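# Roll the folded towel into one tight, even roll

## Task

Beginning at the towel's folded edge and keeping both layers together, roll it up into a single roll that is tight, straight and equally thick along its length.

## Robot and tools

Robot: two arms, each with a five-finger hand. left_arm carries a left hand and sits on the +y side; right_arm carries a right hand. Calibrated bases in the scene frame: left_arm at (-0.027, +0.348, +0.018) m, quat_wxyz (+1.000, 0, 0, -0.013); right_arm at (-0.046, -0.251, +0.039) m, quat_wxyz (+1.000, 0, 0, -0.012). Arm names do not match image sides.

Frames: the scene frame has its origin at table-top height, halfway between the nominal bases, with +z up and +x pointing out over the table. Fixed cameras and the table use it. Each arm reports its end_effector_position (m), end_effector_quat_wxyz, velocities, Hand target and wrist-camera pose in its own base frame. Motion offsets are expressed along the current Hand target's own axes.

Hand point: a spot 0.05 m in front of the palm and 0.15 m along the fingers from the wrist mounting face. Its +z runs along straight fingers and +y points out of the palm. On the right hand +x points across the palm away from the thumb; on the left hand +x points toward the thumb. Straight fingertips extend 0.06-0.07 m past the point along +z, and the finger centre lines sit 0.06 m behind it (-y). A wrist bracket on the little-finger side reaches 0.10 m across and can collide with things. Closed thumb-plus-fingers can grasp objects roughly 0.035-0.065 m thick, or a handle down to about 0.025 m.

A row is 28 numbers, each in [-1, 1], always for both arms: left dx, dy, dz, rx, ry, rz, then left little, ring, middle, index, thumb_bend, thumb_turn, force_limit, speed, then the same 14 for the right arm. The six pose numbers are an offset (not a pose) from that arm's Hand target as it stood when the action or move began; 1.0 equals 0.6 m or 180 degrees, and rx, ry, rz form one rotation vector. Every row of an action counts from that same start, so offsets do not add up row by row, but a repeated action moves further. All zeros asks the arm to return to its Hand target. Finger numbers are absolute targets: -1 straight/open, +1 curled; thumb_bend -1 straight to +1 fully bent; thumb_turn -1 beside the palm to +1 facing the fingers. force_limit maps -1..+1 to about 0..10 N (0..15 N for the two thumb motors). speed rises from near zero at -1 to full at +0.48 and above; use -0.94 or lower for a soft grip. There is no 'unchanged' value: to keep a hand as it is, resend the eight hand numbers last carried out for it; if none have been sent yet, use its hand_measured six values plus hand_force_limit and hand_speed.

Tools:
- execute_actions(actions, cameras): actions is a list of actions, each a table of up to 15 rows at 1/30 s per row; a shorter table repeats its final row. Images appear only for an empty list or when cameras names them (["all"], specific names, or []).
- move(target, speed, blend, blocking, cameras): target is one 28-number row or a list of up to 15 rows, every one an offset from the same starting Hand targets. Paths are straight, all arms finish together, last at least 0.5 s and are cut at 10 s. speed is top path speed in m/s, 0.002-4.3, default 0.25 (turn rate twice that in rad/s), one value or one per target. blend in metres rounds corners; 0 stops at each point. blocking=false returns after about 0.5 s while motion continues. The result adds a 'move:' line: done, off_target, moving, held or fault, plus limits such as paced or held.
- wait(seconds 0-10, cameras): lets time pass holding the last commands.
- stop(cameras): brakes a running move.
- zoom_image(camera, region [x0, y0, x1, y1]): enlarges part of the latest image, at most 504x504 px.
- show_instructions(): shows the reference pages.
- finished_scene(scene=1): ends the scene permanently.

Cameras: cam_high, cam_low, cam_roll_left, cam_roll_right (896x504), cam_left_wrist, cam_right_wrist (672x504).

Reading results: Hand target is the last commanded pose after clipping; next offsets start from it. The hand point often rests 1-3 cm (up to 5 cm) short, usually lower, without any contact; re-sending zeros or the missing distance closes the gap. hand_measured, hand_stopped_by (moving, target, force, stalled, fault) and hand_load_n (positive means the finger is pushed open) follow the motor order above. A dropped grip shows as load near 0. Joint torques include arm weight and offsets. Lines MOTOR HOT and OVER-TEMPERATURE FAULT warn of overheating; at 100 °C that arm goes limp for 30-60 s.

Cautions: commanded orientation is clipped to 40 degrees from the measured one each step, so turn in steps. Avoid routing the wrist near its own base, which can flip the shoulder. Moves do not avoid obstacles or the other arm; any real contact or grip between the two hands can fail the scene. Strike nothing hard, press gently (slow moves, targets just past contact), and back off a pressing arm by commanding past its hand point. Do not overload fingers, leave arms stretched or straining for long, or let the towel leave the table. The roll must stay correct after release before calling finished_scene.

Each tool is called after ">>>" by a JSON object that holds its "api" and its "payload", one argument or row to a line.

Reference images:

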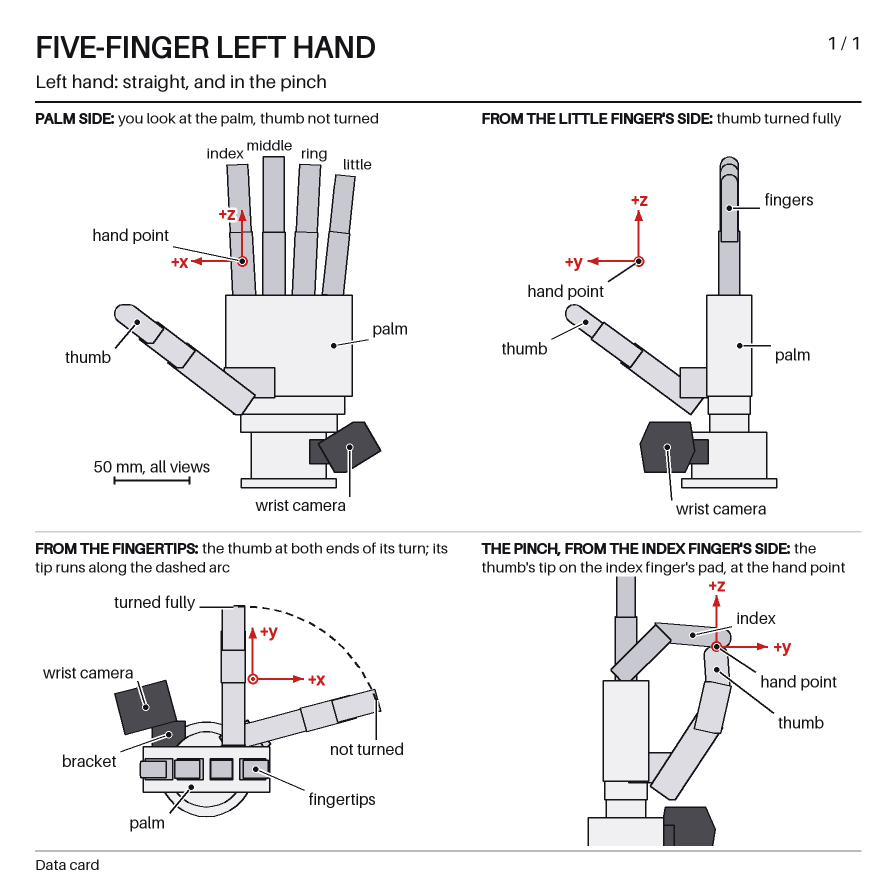

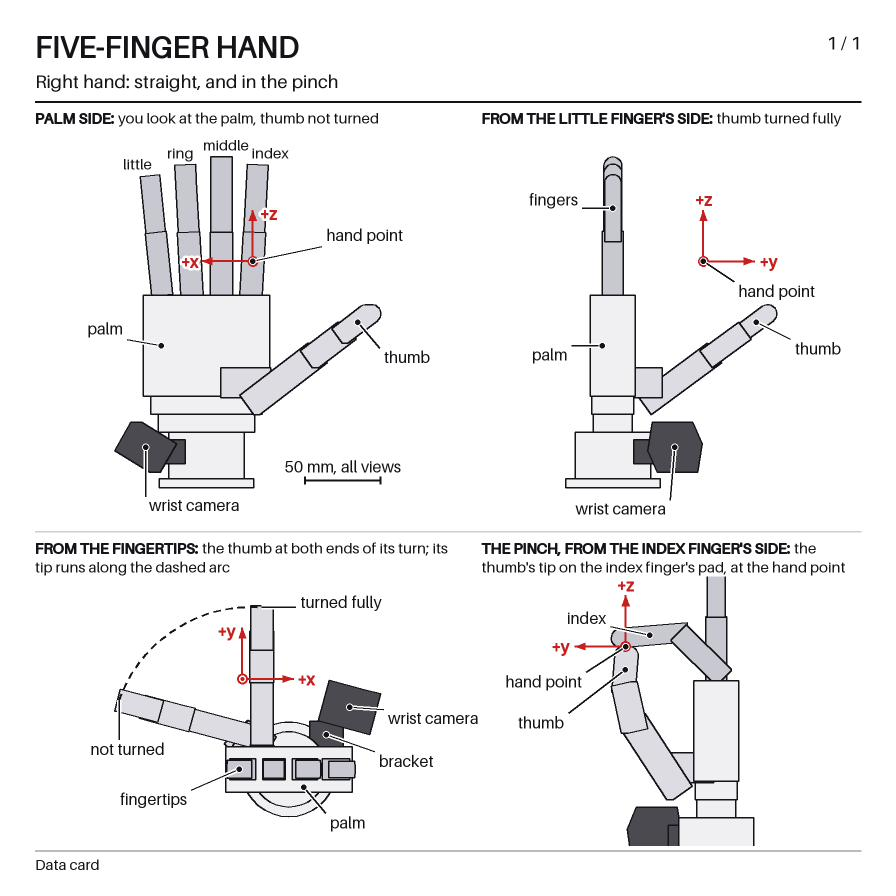

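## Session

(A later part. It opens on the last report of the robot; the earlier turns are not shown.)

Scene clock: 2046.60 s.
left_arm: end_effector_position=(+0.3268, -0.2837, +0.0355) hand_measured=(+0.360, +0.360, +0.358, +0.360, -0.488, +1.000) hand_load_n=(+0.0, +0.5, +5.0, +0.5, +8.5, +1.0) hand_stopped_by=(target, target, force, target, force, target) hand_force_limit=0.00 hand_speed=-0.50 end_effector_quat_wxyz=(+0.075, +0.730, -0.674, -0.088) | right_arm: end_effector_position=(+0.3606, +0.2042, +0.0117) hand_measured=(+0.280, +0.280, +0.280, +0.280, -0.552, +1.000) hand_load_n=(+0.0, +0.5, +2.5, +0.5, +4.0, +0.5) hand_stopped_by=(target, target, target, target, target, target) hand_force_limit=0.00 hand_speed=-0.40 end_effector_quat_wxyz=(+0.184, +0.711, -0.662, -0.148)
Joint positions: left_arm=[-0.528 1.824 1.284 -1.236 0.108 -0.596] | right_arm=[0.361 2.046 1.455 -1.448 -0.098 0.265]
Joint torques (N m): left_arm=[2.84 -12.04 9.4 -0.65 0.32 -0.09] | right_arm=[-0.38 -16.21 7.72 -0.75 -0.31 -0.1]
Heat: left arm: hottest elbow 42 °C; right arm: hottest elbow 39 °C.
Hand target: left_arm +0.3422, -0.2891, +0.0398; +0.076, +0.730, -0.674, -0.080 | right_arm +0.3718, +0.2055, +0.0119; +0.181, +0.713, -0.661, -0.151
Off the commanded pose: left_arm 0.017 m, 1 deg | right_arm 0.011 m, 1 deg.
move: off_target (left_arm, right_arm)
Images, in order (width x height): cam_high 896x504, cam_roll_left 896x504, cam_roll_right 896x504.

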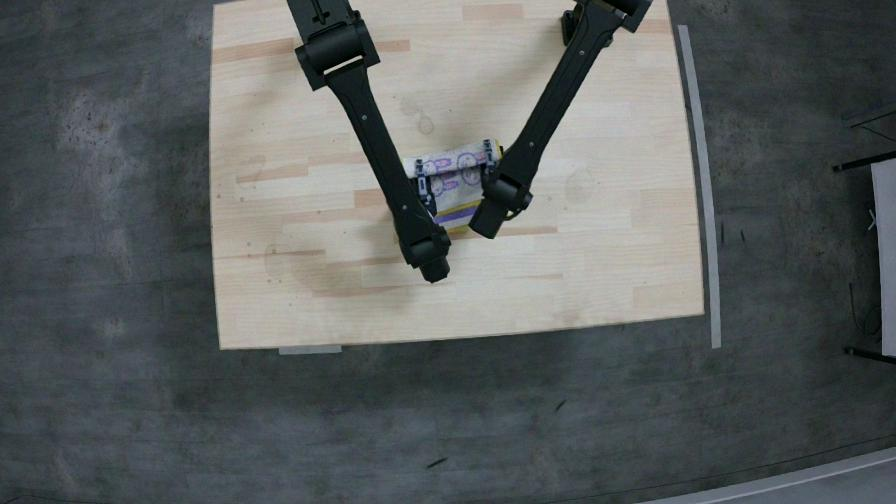

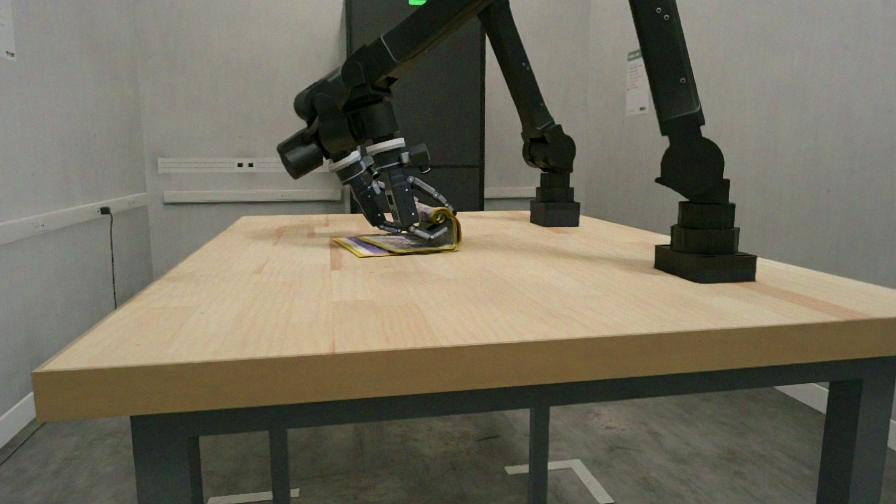

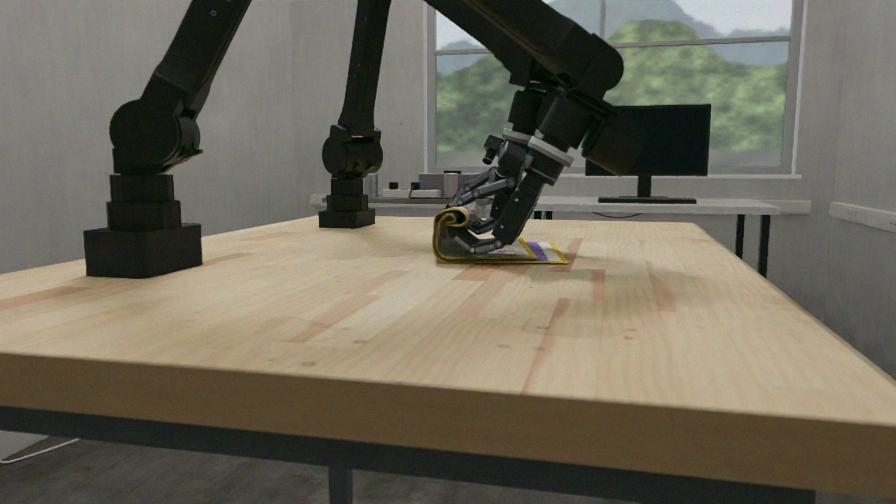

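>>> {"api": "move", "payload": {
  "target": [
    [0,0,0,0,0,0,0.36,0.36,0.36,0.36,-1,1,0,0.2,0,0,0,0,0,0,0.28,0.28,0.28,0.28,-1,1,0,0.2],
    [0,0.0028,-0.013,0,0,0,0.36,0.36,0.36,0.36,-1,1,0,0.2,0,0.0063,-0.0118,0,0,0,0.28,0.28,0.28,0.28,-1,1,0,0.2],
    [-0.2,0.0028,-0.013,0,0,0,0.36,0.36,0.36,0.36,-1,1,0,0.2,0.2,0.0063,-0.0118,0,0,0,0.28,0.28,0.28,0.28,-1,1,0,0.2]
  ],
  "speed": 0.1,
  "cameras": ["cam_high","cam_roll_left","cam_roll_right"]
}}

>>> {"api": "zoom_image", "payload": {
  "camera": "cam_high",
  "region": [380, 100, 540, 260]
}}

>>> {"api": "zoom_image", "payload": {
  "camera": "cam_roll_left",
  "region": [360, 180, 480, 260]
}}

>>> {"api": "zoom_image", "payload": {
  "camera": "cam_roll_right",
  "region": [400, 190, 520, 270]
}}

Scene clock: 2052.90 s.
left_arm: end_effector_position=(+0.3308, -0.1721, +0.0454) hand_measured=(+0.360, +0.360, +0.360, +0.360, -1.000, +1.000) hand_load_n=(+0.0, +0.0, +0.0, +0.0, -0.5, +0.0) hand_stopped_by=(target, target, force, target, target, target) hand_force_limit=0.00 hand_speed=0.20 end_effector_quat_wxyz=(+0.081, +0.730, -0.672, -0.091) | right_arm: end_effector_position=(+0.3854, +0.0891, +0.0228) hand_measured=(+0.280, +0.280, +0.280, +0.280, -1.000, +1.000) hand_load_n=(+0.0, +0.0, +0.0, +0.0, +0.0, +0.0) hand_stopped_by=(target, target, target, target, target, target) hand_force_limit=0.00 hand_speed=0.20 end_effector_quat_wxyz=(+0.179, +0.709, -0.666, -0.148)
Joint positions: left_arm=[-0.305 1.726 1.169 -1.247 0.069 -0.38] | right_arm=[0.137 2.015 1.44 -1.465 -0.005 0.073]
Joint torques (N m): left_arm=[2.67 -13.45 5.63 0.14 0 -0.09] | right_arm=[0.73 -17.61 4.59 -0.35 0.05 -0.16]
Heat: left arm: hottest elbow 42 °C; right arm: hottest elbow 39 °C.
Hand target: left_arm +0.3330, -0.1695, +0.0494; +0.076, +0.730, -0.674, -0.080 | right_arm +0.3814, +0.0861, +0.0229; +0.181, +0.713, -0.661, -0.151
Off the commanded pose: left_arm 0.005 m, 1 deg | right_arm 0.005 m, 1 deg.
move: done
Images, in order (width x height): cam_high 896x504, cam_roll_left 896x504, cam_roll_right 896x504.

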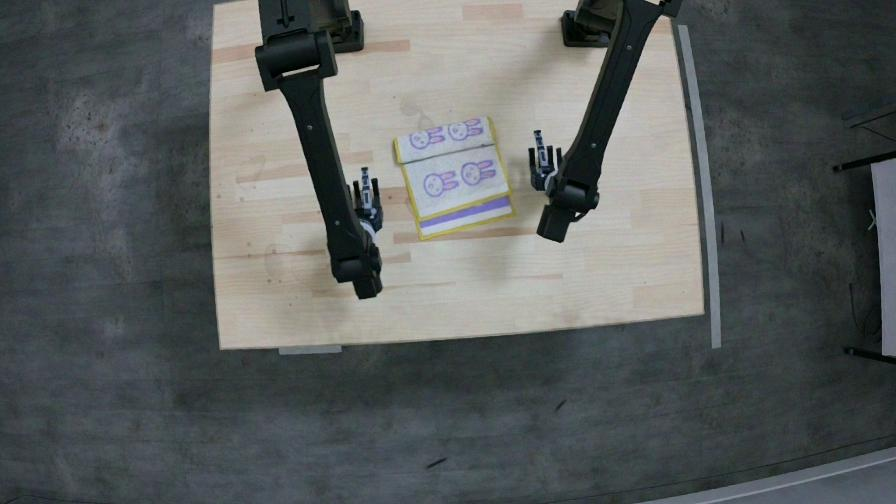

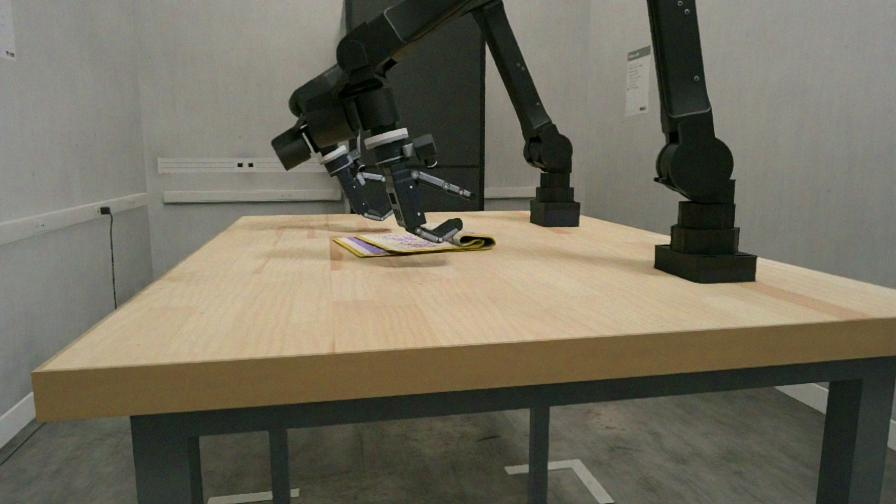

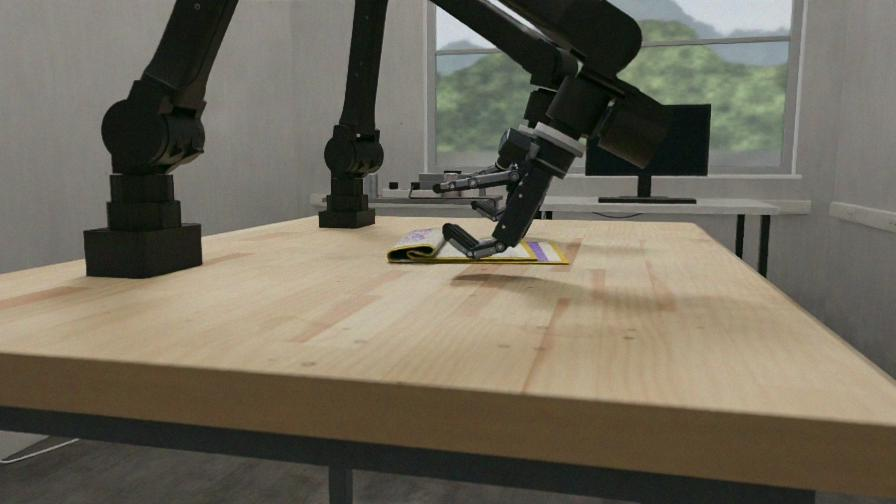

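Scaled by 3.150 from the camera's 896x504 image, which has a finer 1280x720 frame.

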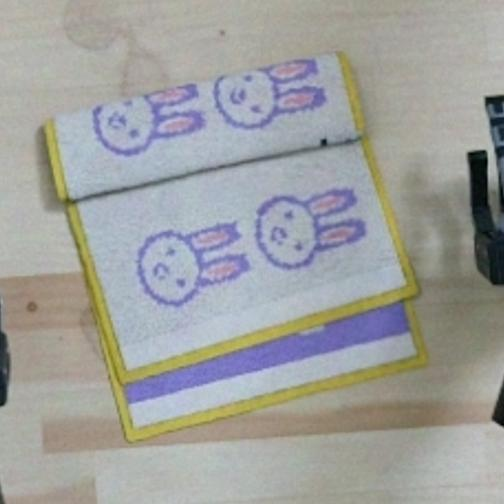

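Scaled by 4.200 from the camera's 896x504 image, which has a finer 1280x720 frame.

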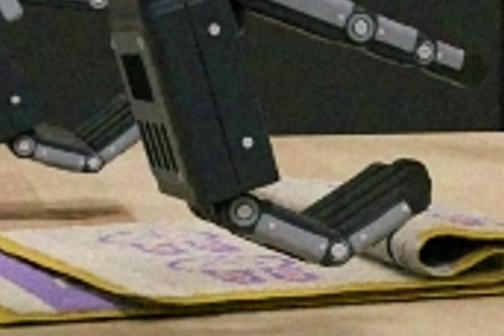

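Scaled by 4.200 from the camera's 896x504 image, which has a finer 1280x720 frame.

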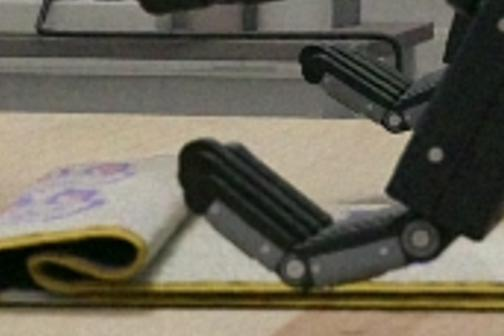

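>>> {"api": "move", "payload": {
  "target": [
    [0,0.0208,-0.0978,0,0,0,-0.6,-0.6,-0.6,-0.6,-1,1,0,0.4,0,0.0626,-0.1177,0,0,0,-0.6,-0.6,-0.6,-0.6,-1,1,0,0.4],
    [0.0765,0.1092,-0.079,0.4,-0.0181,-0.0407,-0.6,-0.6,-0.6,-0.6,-1,1,0,0.4,-0.0995,0.1537,-0.0638,0.4889,-0.0127,-0.0443,-0.6,-0.6,-0.6,-0.6,-1,1,0,0.4]
  ],
  "speed": 0.25,
  "cameras": ["cam_high"]
}}

>>> {"api": "zoom_image", "payload": {
  "camera": "cam_high",
  "region": [360, 90, 560, 260]
}}

Scene clock: 2066.43 s.
left_arm: end_effector_position=(+0.2843, -0.2157, +0.1075) hand_measured=(-0.600, -0.600, -0.600, -0.600, -1.000, +1.000) hand_load_n=(+0.0, +0.0, +0.0, +0.0, +0.0, +0.0) hand_stopped_by=(target, target, target, target, target, target) hand_force_limit=0.00 hand_speed=0.40 end_effector_quat_wxyz=(-0.394, +0.671, -0.553, +0.297) | right_arm: end_effector_position=(+0.3137, +0.1396, +0.0992) hand_measured=(-0.600, -0.600, -0.600, -0.600, -1.000, +1.000) hand_load_n=(+0.0, +0.0, +0.0, +0.0, +0.0, +0.0) hand_stopped_by=(target, target, target, target, target, target) hand_force_limit=0.00 hand_speed=0.40 end_effector_quat_wxyz=(-0.381, +0.677, -0.539, +0.326)
Joint positions: left_arm=[-0.981 1.023 0.576 -0.6 -0.935 -0.904] | right_arm=[0.437 0.736 0.337 -0.135 0.214 0.09]
Joint torques (N m): left_arm=[1.26 -4.78 7.25 1.58 -0.89 -0.23] | right_arm=[1.38 -1.85 6.94 2.84 0.19 0.04]
Heat: left arm: hottest elbow 42 °C; right arm: hottest elbow 38 °C.
Hand target: left_arm +0.2833, -0.2203, +0.1093; -0.390, +0.672, -0.550, +0.308 | right_arm +0.3121, +0.1422, +0.0976; -0.386, +0.675, -0.537, +0.326
Off the commanded pose: left_arm 0.005 m, 1 deg | right_arm 0.003 m, 1 deg.
move: done
Images, in order (width x height): cam_high 896x504.

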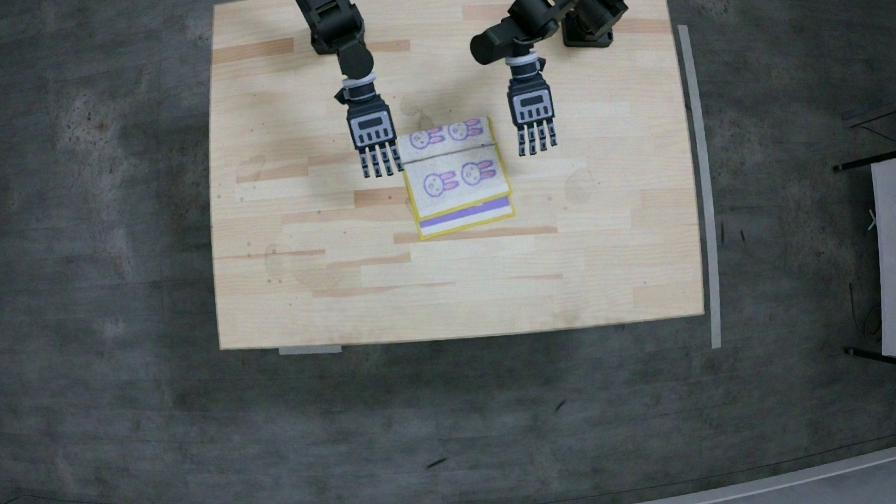

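Scaled by 2.520 from the camera's 896x504 image, which has a finer 1280x720 frame.

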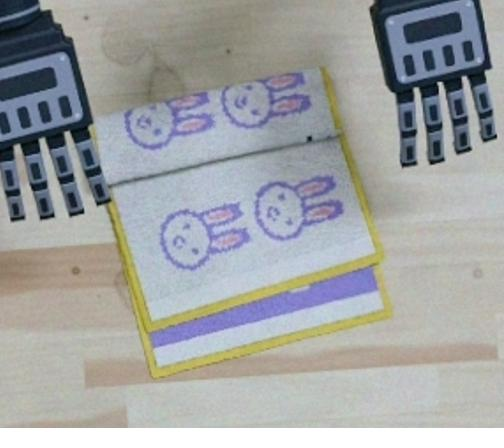

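>>> {"api": "move", "payload": {
  "target": [
    [0.1307,0.1011,0.0249,0,0,0,-0.6,-0.6,-0.6,-0.6,-1,1,0,0.4,-0.0916,0.0857,0.0749,0,0,0,-0.6,-0.6,-0.6,-0.6,-1,1,0,0.4],
    [0.1307,0.1492,0.0526,0,0,0,-0.6,-0.6,-0.6,-0.6,-1,1,0,0.4,-0.0916,0.1385,0.1054,0,0,0,-0.6,-0.6,-0.6,-0.6,-1,1,0,0.4]
  ],
  "speed": 0.15,
  "cameras": ["cam_high","cam_roll_left","cam_roll_right"]
}}

>>> {"api": "zoom_image", "payload": {
  "camera": "cam_high",
  "region": [360, 90, 560, 260]
}}

>>> {"api": "zoom_image", "payload": {
  "camera": "cam_roll_left",
  "region": [390, 180, 510, 260]
}}

>>> {"api": "zoom_image", "payload": {
  "camera": "cam_roll_right",
  "region": [370, 190, 490, 270]
}}

Scene clock: 2070.70 s.
left_arm: end_effector_position=(+0.2811, -0.2928, +0.0170) hand_measured=(-0.600, -0.600, -0.600, -0.600, -1.000, +1.000) hand_load_n=(+0.0, +0.0, +0.0, +0.0, +0.0, +0.5) hand_stopped_by=(target, target, target, target, target, target) hand_force_limit=0.00 hand_speed=0.40 end_effector_quat_wxyz=(-0.392, +0.672, -0.550, +0.303) | right_arm: end_effector_position=(+0.3184, +0.1954, -0.0036) hand_measured=(-0.600, -0.600, -0.600, -0.600, -1.000, +1.000) hand_load_n=(+0.0, +0.0, +0.0, +0.0, +0.0, +0.0) hand_stopped_by=(target, target, target, target, target, target) hand_force_limit=0.00 hand_speed=0.40 end_effector_quat_wxyz=(-0.384, +0.677, -0.535, +0.330)
Joint positions: left_arm=[-1.121 1.437 0.625 -0.401 -0.997 -1.125] | right_arm=[0.648 1.275 0.239 0.48 0.394 0.194]
Joint torques (N m): left_arm=[1.61 -6.53 6.15 1.31 -0.9 -0.18] | right_arm=[0.67 -4.19 4.18 2.67 0.1 0.1]
Heat: left arm: hottest elbow 42 °C; right arm: hottest elbow 38 °C.
Hand target: left_arm +0.2814, -0.2993, +0.0150; -0.390, +0.672, -0.550, +0.308 | right_arm +0.3153, +0.1964, -0.0071; -0.386, +0.675, -0.537, +0.326
Off the commanded pose: left_arm 0.007 m, 1 deg | right_arm 0.005 m, 1 deg.
move: done
Images, in order (width x height): cam_high 896x504, cam_roll_left 896x504, cam_roll_right 896x504.

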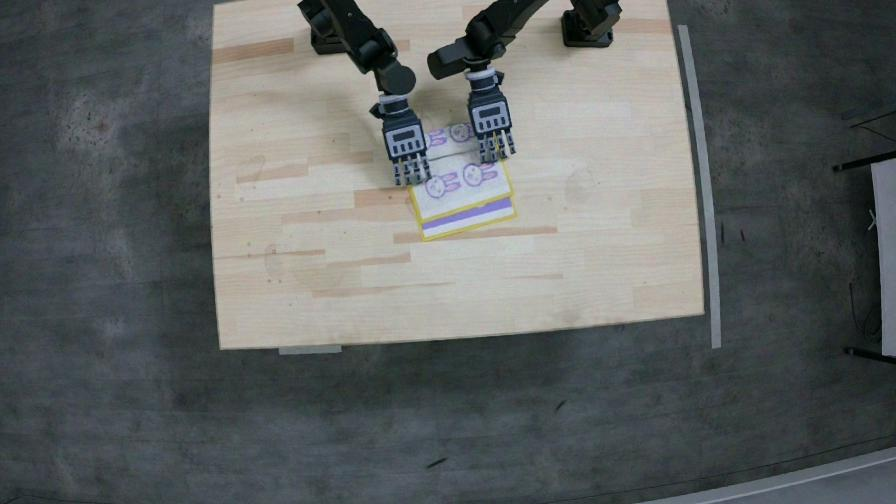

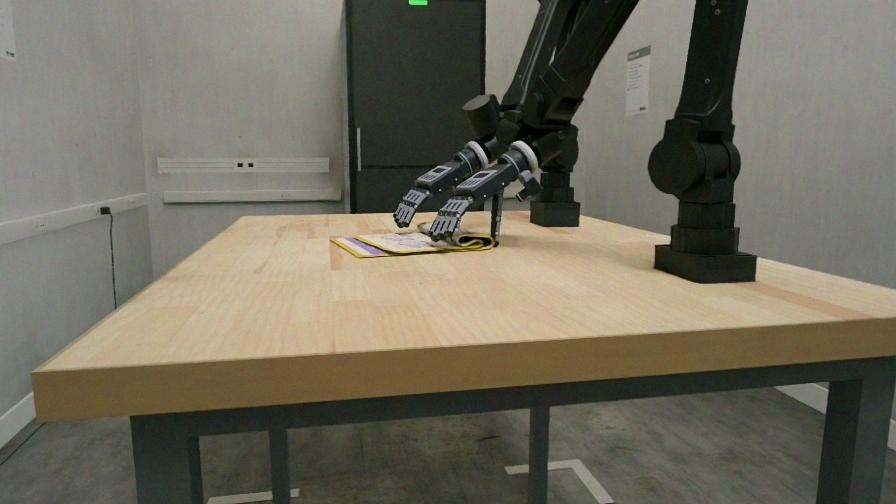

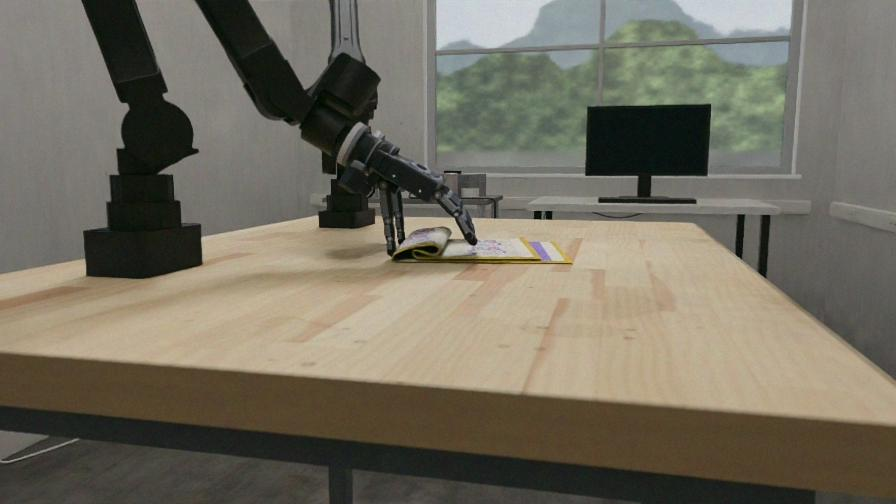

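Scaled by 2.520 from the camera's 896x504 image, which has a finer 1280x720 frame.

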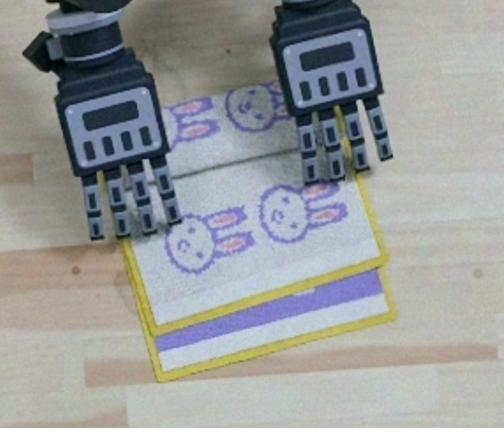

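Scaled by 4.200 from the camera's 896x504 image, which has a finer 1280x720 frame.

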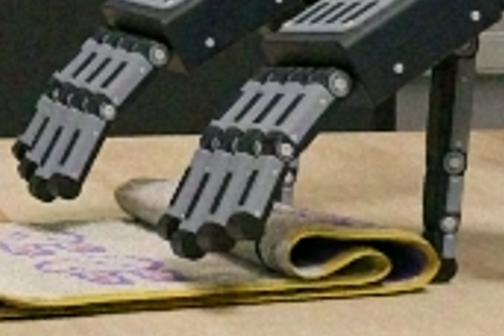

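Scaled by 4.200 from the camera's 896x504 image, which has a finer 1280x720 frame.

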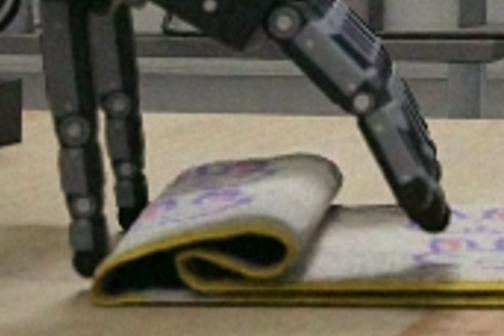

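>>> {"api": "move", "payload": {
  "target": [0,0,0,0,0,0,-0.2,-0.2,-0.2,-0.2,-0.85,1,0,-0.4,0,0,0,0,0,0,-0.2,-0.2,-0.2,-0.2,-0.85,1,0,-0.4],
  "speed": 0.1,
  "cameras": []
}}

>>> {"api": "move", "payload": {
  "target": [0,0,0,0,0,0,0,0,0,0,-0.8,1,0,-0.4,0,0,0,0,0,0,0,0,0,0,-0.8,1,0,-0.4],
  "speed": 0.1,
  "cameras": ["cam_high","cam_roll_left","cam_roll_right"]
}}

>>> {"api": "zoom_image", "payload": {
  "camera": "cam_high",
  "region": [360, 90, 560, 260]
}}

>>> {"api": "zoom_image", "payload": {
  "camera": "cam_roll_left",
  "region": [390, 180, 510, 260]
}}

>>> {"api": "zoom_image", "payload": {
  "camera": "cam_roll_right",
  "region": [370, 190, 490, 270]
}}

Scene clock: 2072.90 s.
left_arm: end_effector_position=(+0.2823, -0.2928, +0.0180) hand_measured=(-0.200, -0.200, -0.200, -0.200, -0.850, +1.000) hand_load_n=(+0.0, +0.0, +1.0, +0.0, +0.5, +0.0) hand_stopped_by=(target, target, target, target, target, target) hand_force_limit=0.00 hand_speed=-0.40 end_effector_quat_wxyz=(-0.394, +0.672, -0.548, +0.305) | right_arm: end_effector_position=(+0.3185, +0.1955, -0.0033) hand_measured=(-0.200, -0.200, -0.200, -0.200, -0.850, +1.000) hand_load_n=(+0.0, +0.5, +0.0, +0.0, +0.5, +0.0) hand_stopped_by=(target, target, target, target, target, target) hand_force_limit=0.00 hand_speed=-0.40 end_effector_quat_wxyz=(-0.385, +0.676, -0.535, +0.330)
Joint positions: left_arm=[-1.121 1.437 0.625 -0.398 -1.003 -1.125] | right_arm=[0.648 1.275 0.239 0.481 0.394 0.194]
Joint torques (N m): left_arm=[1.73 -6.59 6.17 1.13 -0.6 -0.18] | right_arm=[0.73 -4.01 4.18 2.69 0.11 0.1]
Heat: left arm: hottest elbow 42 °C; right arm: hottest elbow 38 °C.
Hand target: left_arm +0.2814, -0.2993, +0.0150; -0.390, +0.672, -0.550, +0.308 | right_arm +0.3153, +0.1964, -0.0071; -0.386, +0.675, -0.537, +0.326
Off the commanded pose: left_arm 0.007 m, 1 deg | right_arm 0.005 m, 1 deg.
move: done
No camera images: "cameras" was empty.

Scene clock: 2073.40 s.
left_arm: end_effector_position=(+0.2824, -0.2927, +0.0182) hand_measured=(+0.000, +0.000, +0.000, +0.000, -0.800, +1.000) hand_load_n=(+0.0, +0.0, +0.5, +0.0, +0.5, +0.0) hand_stopped_by=(target, target, target, target, target, target) hand_force_limit=0.00 hand_speed=-0.40 end_effector_quat_wxyz=(-0.395, +0.672, -0.547, +0.305) | right_arm: end_effector_position=(+0.3185, +0.1955, -0.0035) hand_measured=(+0.000, +0.000, +0.000, +0.000, -0.800, +1.000) hand_load_n=(+0.0, +0.0, +0.0, +0.0, +0.5, +0.0) hand_stopped_by=(target, target, target, target, target, target) hand_force_limit=0.00 hand_speed=-0.40 end_effector_quat_wxyz=(-0.384, +0.676, -0.535, +0.330)
Joint positions: left_arm=[-1.121 1.437 0.625 -0.397 -1.004 -1.125] | right_arm=[0.648 1.275 0.239 0.481 0.394 0.194]
Joint torques (N m): left_arm=[1.61 -6.53 6.15 1.16 -0.55 -0.18] | right_arm=[0.67 -4.19 4.25 2.7 0.11 0.11]
Heat: left arm: hottest elbow 42 °C; right arm: hottest elbow 38 °C.
Hand target: left_arm +0.2814, -0.2993, +0.0150; -0.390, +0.672, -0.550, +0.308 | right_arm +0.3153, +0.1963, -0.0072; -0.386, +0.675, -0.537, +0.326
Off the commanded pose: left_arm 0.007 m, 1 deg | right_arm 0.005 m, 1 deg.
move: done
Images, in order (width x height): cam_high 896x504, cam_roll_left 896x504, cam_roll_right 896x504.

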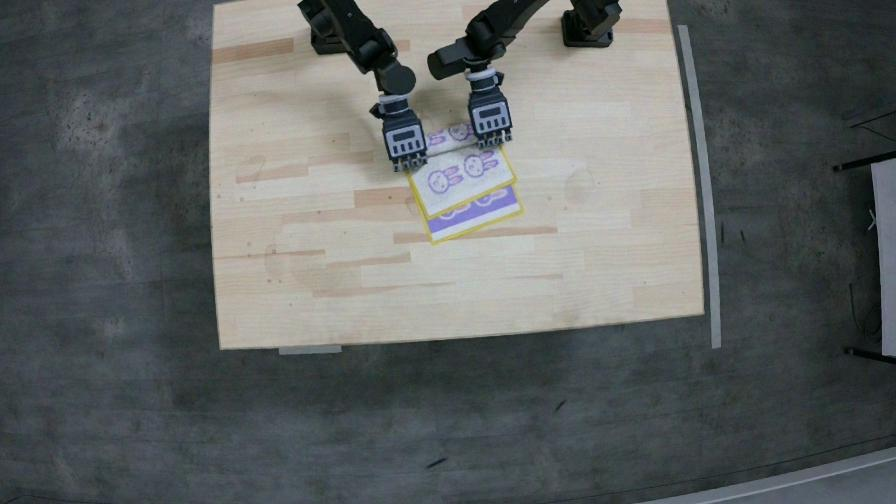

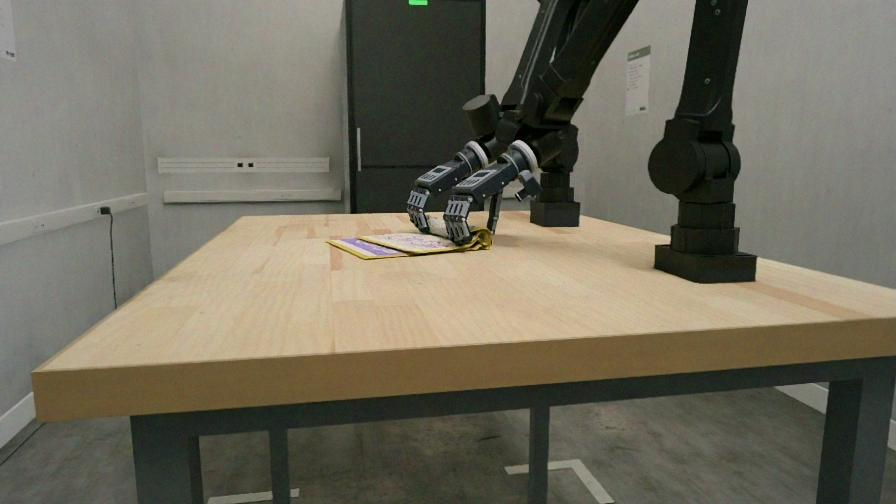

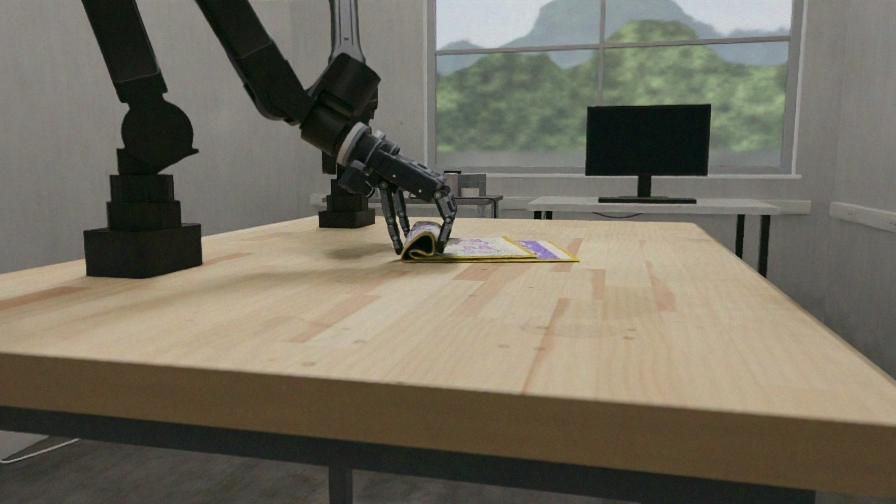

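Scaled by 2.520 from the camera's 896x504 image, which has a finer 1280x720 frame.

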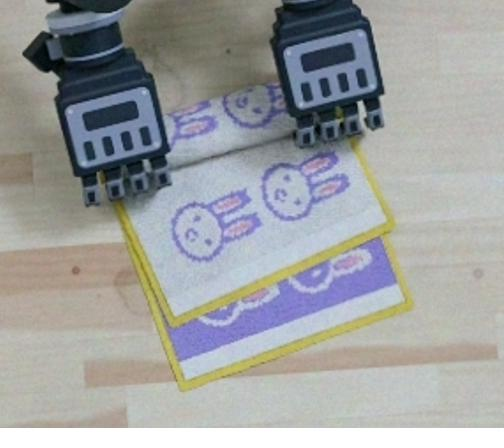

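Scaled by 4.200 from the camera's 896x504 image, which has a finer 1280x720 frame.

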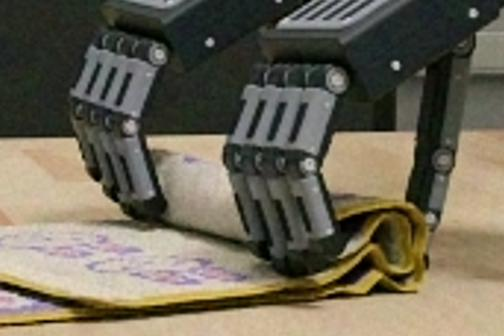

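Scaled by 4.200 from the camera's 896x504 image, which has a finer 1280x720 frame.

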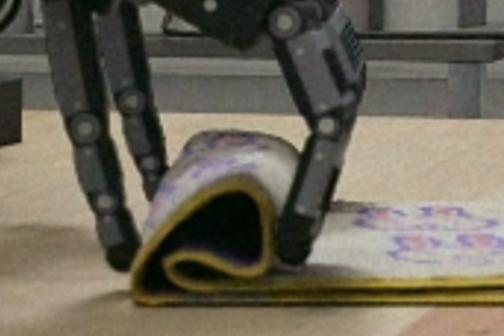

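>>> {"api": "move", "payload": {
  "target": [
    [0,0,0,0,0,0,-0.3,-0.3,-0.3,-0.3,-0.9,1,0,0.0,0,0,0,0,0,0,0,0,0,0,-0.8,1,0,-0.4],
    [0,-0.0173,-0.01,0,0,0,-0.3,-0.3,-0.3,-0.3,-0.9,1,0,0.0,0,0,0,0,0,0,0,0,0,0,-0.8,1,0,-0.4]
  ],
  "speed": 0.1,
  "cameras": ["cam_high","cam_roll_left"]
}}

>>> {"api": "zoom_image", "payload": {
  "camera": "cam_high",
  "region": [360, 90, 560, 260]
}}

>>> {"api": "zoom_image", "payload": {
  "camera": "cam_roll_left",
  "region": [390, 180, 510, 260]
}}

Scene clock: 2076.77 s.
left_arm: end_effector_position=(+0.2803, -0.2898, +0.0170) hand_measured=(-0.300, -0.300, -0.300, -0.300, -0.900, +1.000) hand_load_n=(+0.0, +0.0, +0.5, +0.0, +0.0, +0.0) hand_stopped_by=(target, target, target, target, target, target) hand_force_limit=0.00 hand_speed=0.00 end_effector_quat_wxyz=(-0.396, +0.670, -0.552, +0.299) | right_arm: end_effector_position=(+0.3185, +0.1955, -0.0035) hand_measured=(+0.000, +0.000, +0.000, +0.000, -0.800, +1.000) hand_load_n=(+0.0, +0.0, +0.0, +0.0, +0.0, +0.0) hand_stopped_by=(target, target, target, target, target, target) hand_force_limit=0.00 hand_speed=-0.40 end_effector_quat_wxyz=(-0.384, +0.676, -0.535, +0.330)
Joint positions: left_arm=[-1.122 1.436 0.625 -0.415 -1.001 -1.125] | right_arm=[0.648 1.275 0.239 0.481 0.394 0.194]
Joint torques (N m): left_arm=[1.67 -8.88 7.05 0.23 -0.7 -0.16] | right_arm=[0.67 -4.25 4.26 2.56 0.09 0.12]
Heat: left arm: hottest elbow 42 °C; right arm: hottest elbow 38 °C.
Hand target: left_arm +0.2816, -0.2995, +0.0269; -0.390, +0.672, -0.550, +0.307 | right_arm +0.3153, +0.1963, -0.0072; -0.386, +0.675, -0.537, +0.326
Off the commanded pose: left_arm 0.014 m, 1 deg | right_arm 0.005 m, 1 deg.
move: off_target (left_arm)
Images, in order (width x height): cam_high 896x504, cam_roll_left 896x504.

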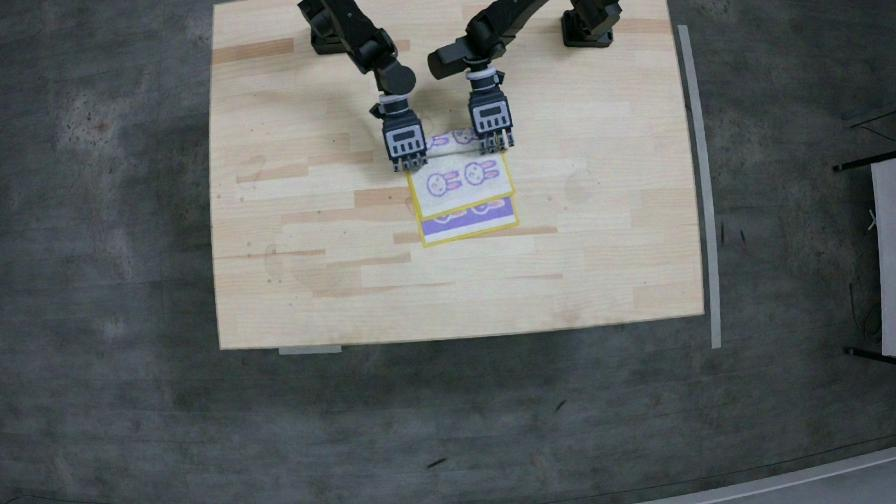

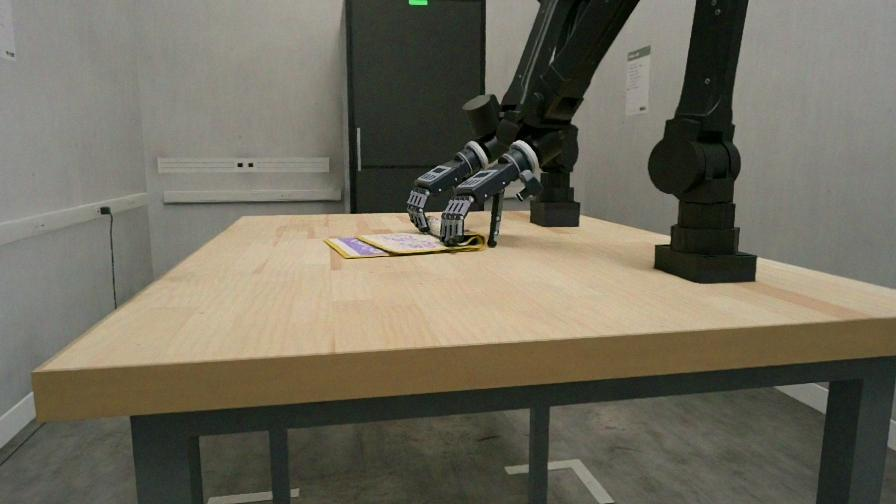

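Scaled by 2.520 from the camera's 896x504 image, which has a finer 1280x720 frame.

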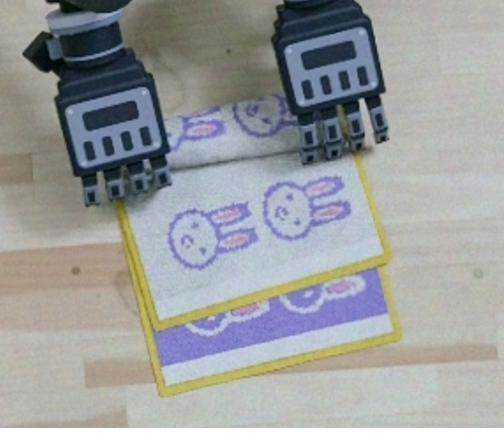

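Scaled by 4.200 from the camera's 896x504 image, which has a finer 1280x720 frame.

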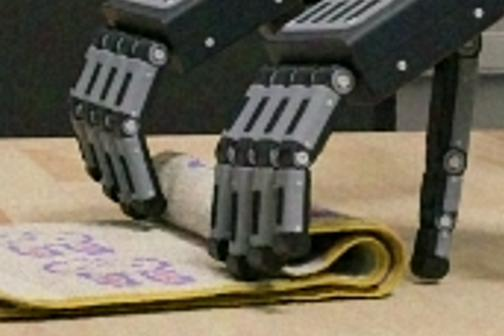

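>>> {"api": "move", "payload": {
  "target": [
    [0,-0.0173,-0.01,0,0,0,-0.3,-0.3,-0.3,-0.3,-0.9,1,0,0.0,0,0,0,0,0,0,0,0,0,0,-0.8,1,0,-0.4],
    [0,-0.0087,-0.005,0,0,0,-0.3,-0.3,-0.3,-0.3,-0.9,1,0,0.0,0,0,0,0,0,0,0,0,0,0,-0.8,1,0,-0.4]
  ],
  "speed": 0.1,
  "cameras": ["cam_roll_left"]
}}

>>> {"api": "zoom_image", "payload": {
  "camera": "cam_roll_left",
  "region": [390, 180, 510, 260]
}}

Scene clock: 2079.90 s.
left_arm: end_effector_position=(+0.2773, -0.2840, +0.0235) hand_measured=(-0.300, -0.300, -0.300, -0.300, -0.900, +1.000) hand_load_n=(+0.0, +0.0, +0.5, +0.0, +0.0, +0.0) hand_stopped_by=(target, target, target, target, target, target) hand_force_limit=0.00 hand_speed=0.00 end_effector_quat_wxyz=(-0.399, +0.669, -0.555, +0.293) | right_arm: end_effector_position=(+0.3185, +0.1955, -0.0035) hand_measured=(+0.000, +0.000, +0.000, +0.000, -0.800, +1.000) hand_load_n=(+0.0, +0.0, +0.0, +0.0, +0.0, +0.0) hand_stopped_by=(target, target, target, target, target, target) hand_force_limit=0.00 hand_speed=-0.40 end_effector_quat_wxyz=(-0.384, +0.676, -0.535, +0.330)
Joint positions: left_arm=[-1.122 1.407 0.625 -0.459 -1 -1.125] | right_arm=[0.648 1.275 0.239 0.481 0.394 0.194]
Joint torques (N m): left_arm=[1.49 -7.53 7.71 0.94 -0.74 -0.18] | right_arm=[0.62 -4.31 4.07 2.65 0.13 0.1]
Heat: left arm: hottest elbow 42 °C; right arm: hottest elbow 38 °C.
Hand target: left_arm +0.2817, -0.2996, +0.0331; -0.390, +0.672, -0.549, +0.308 | right_arm +0.3153, +0.1963, -0.0072; -0.386, +0.675, -0.537, +0.326
Off the commanded pose: left_arm 0.019 m, 2 deg | right_arm 0.005 m, 1 deg.
move: off_target (left_arm)
Images, in order (width x height): cam_roll_left 896x504.

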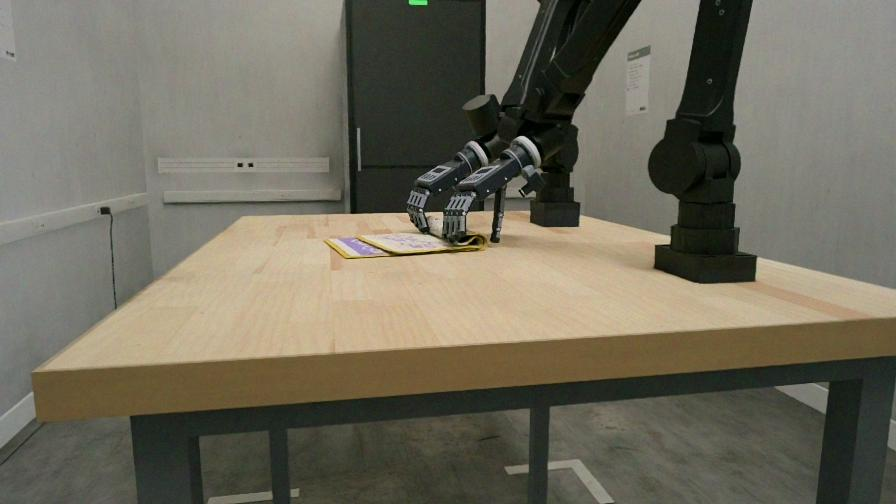

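Scaled by 4.200 from the camera's 896x504 image, which has a finer 1280x720 frame.

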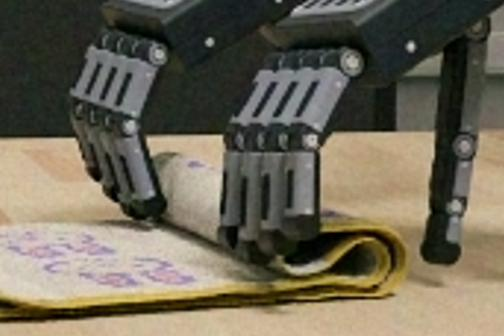

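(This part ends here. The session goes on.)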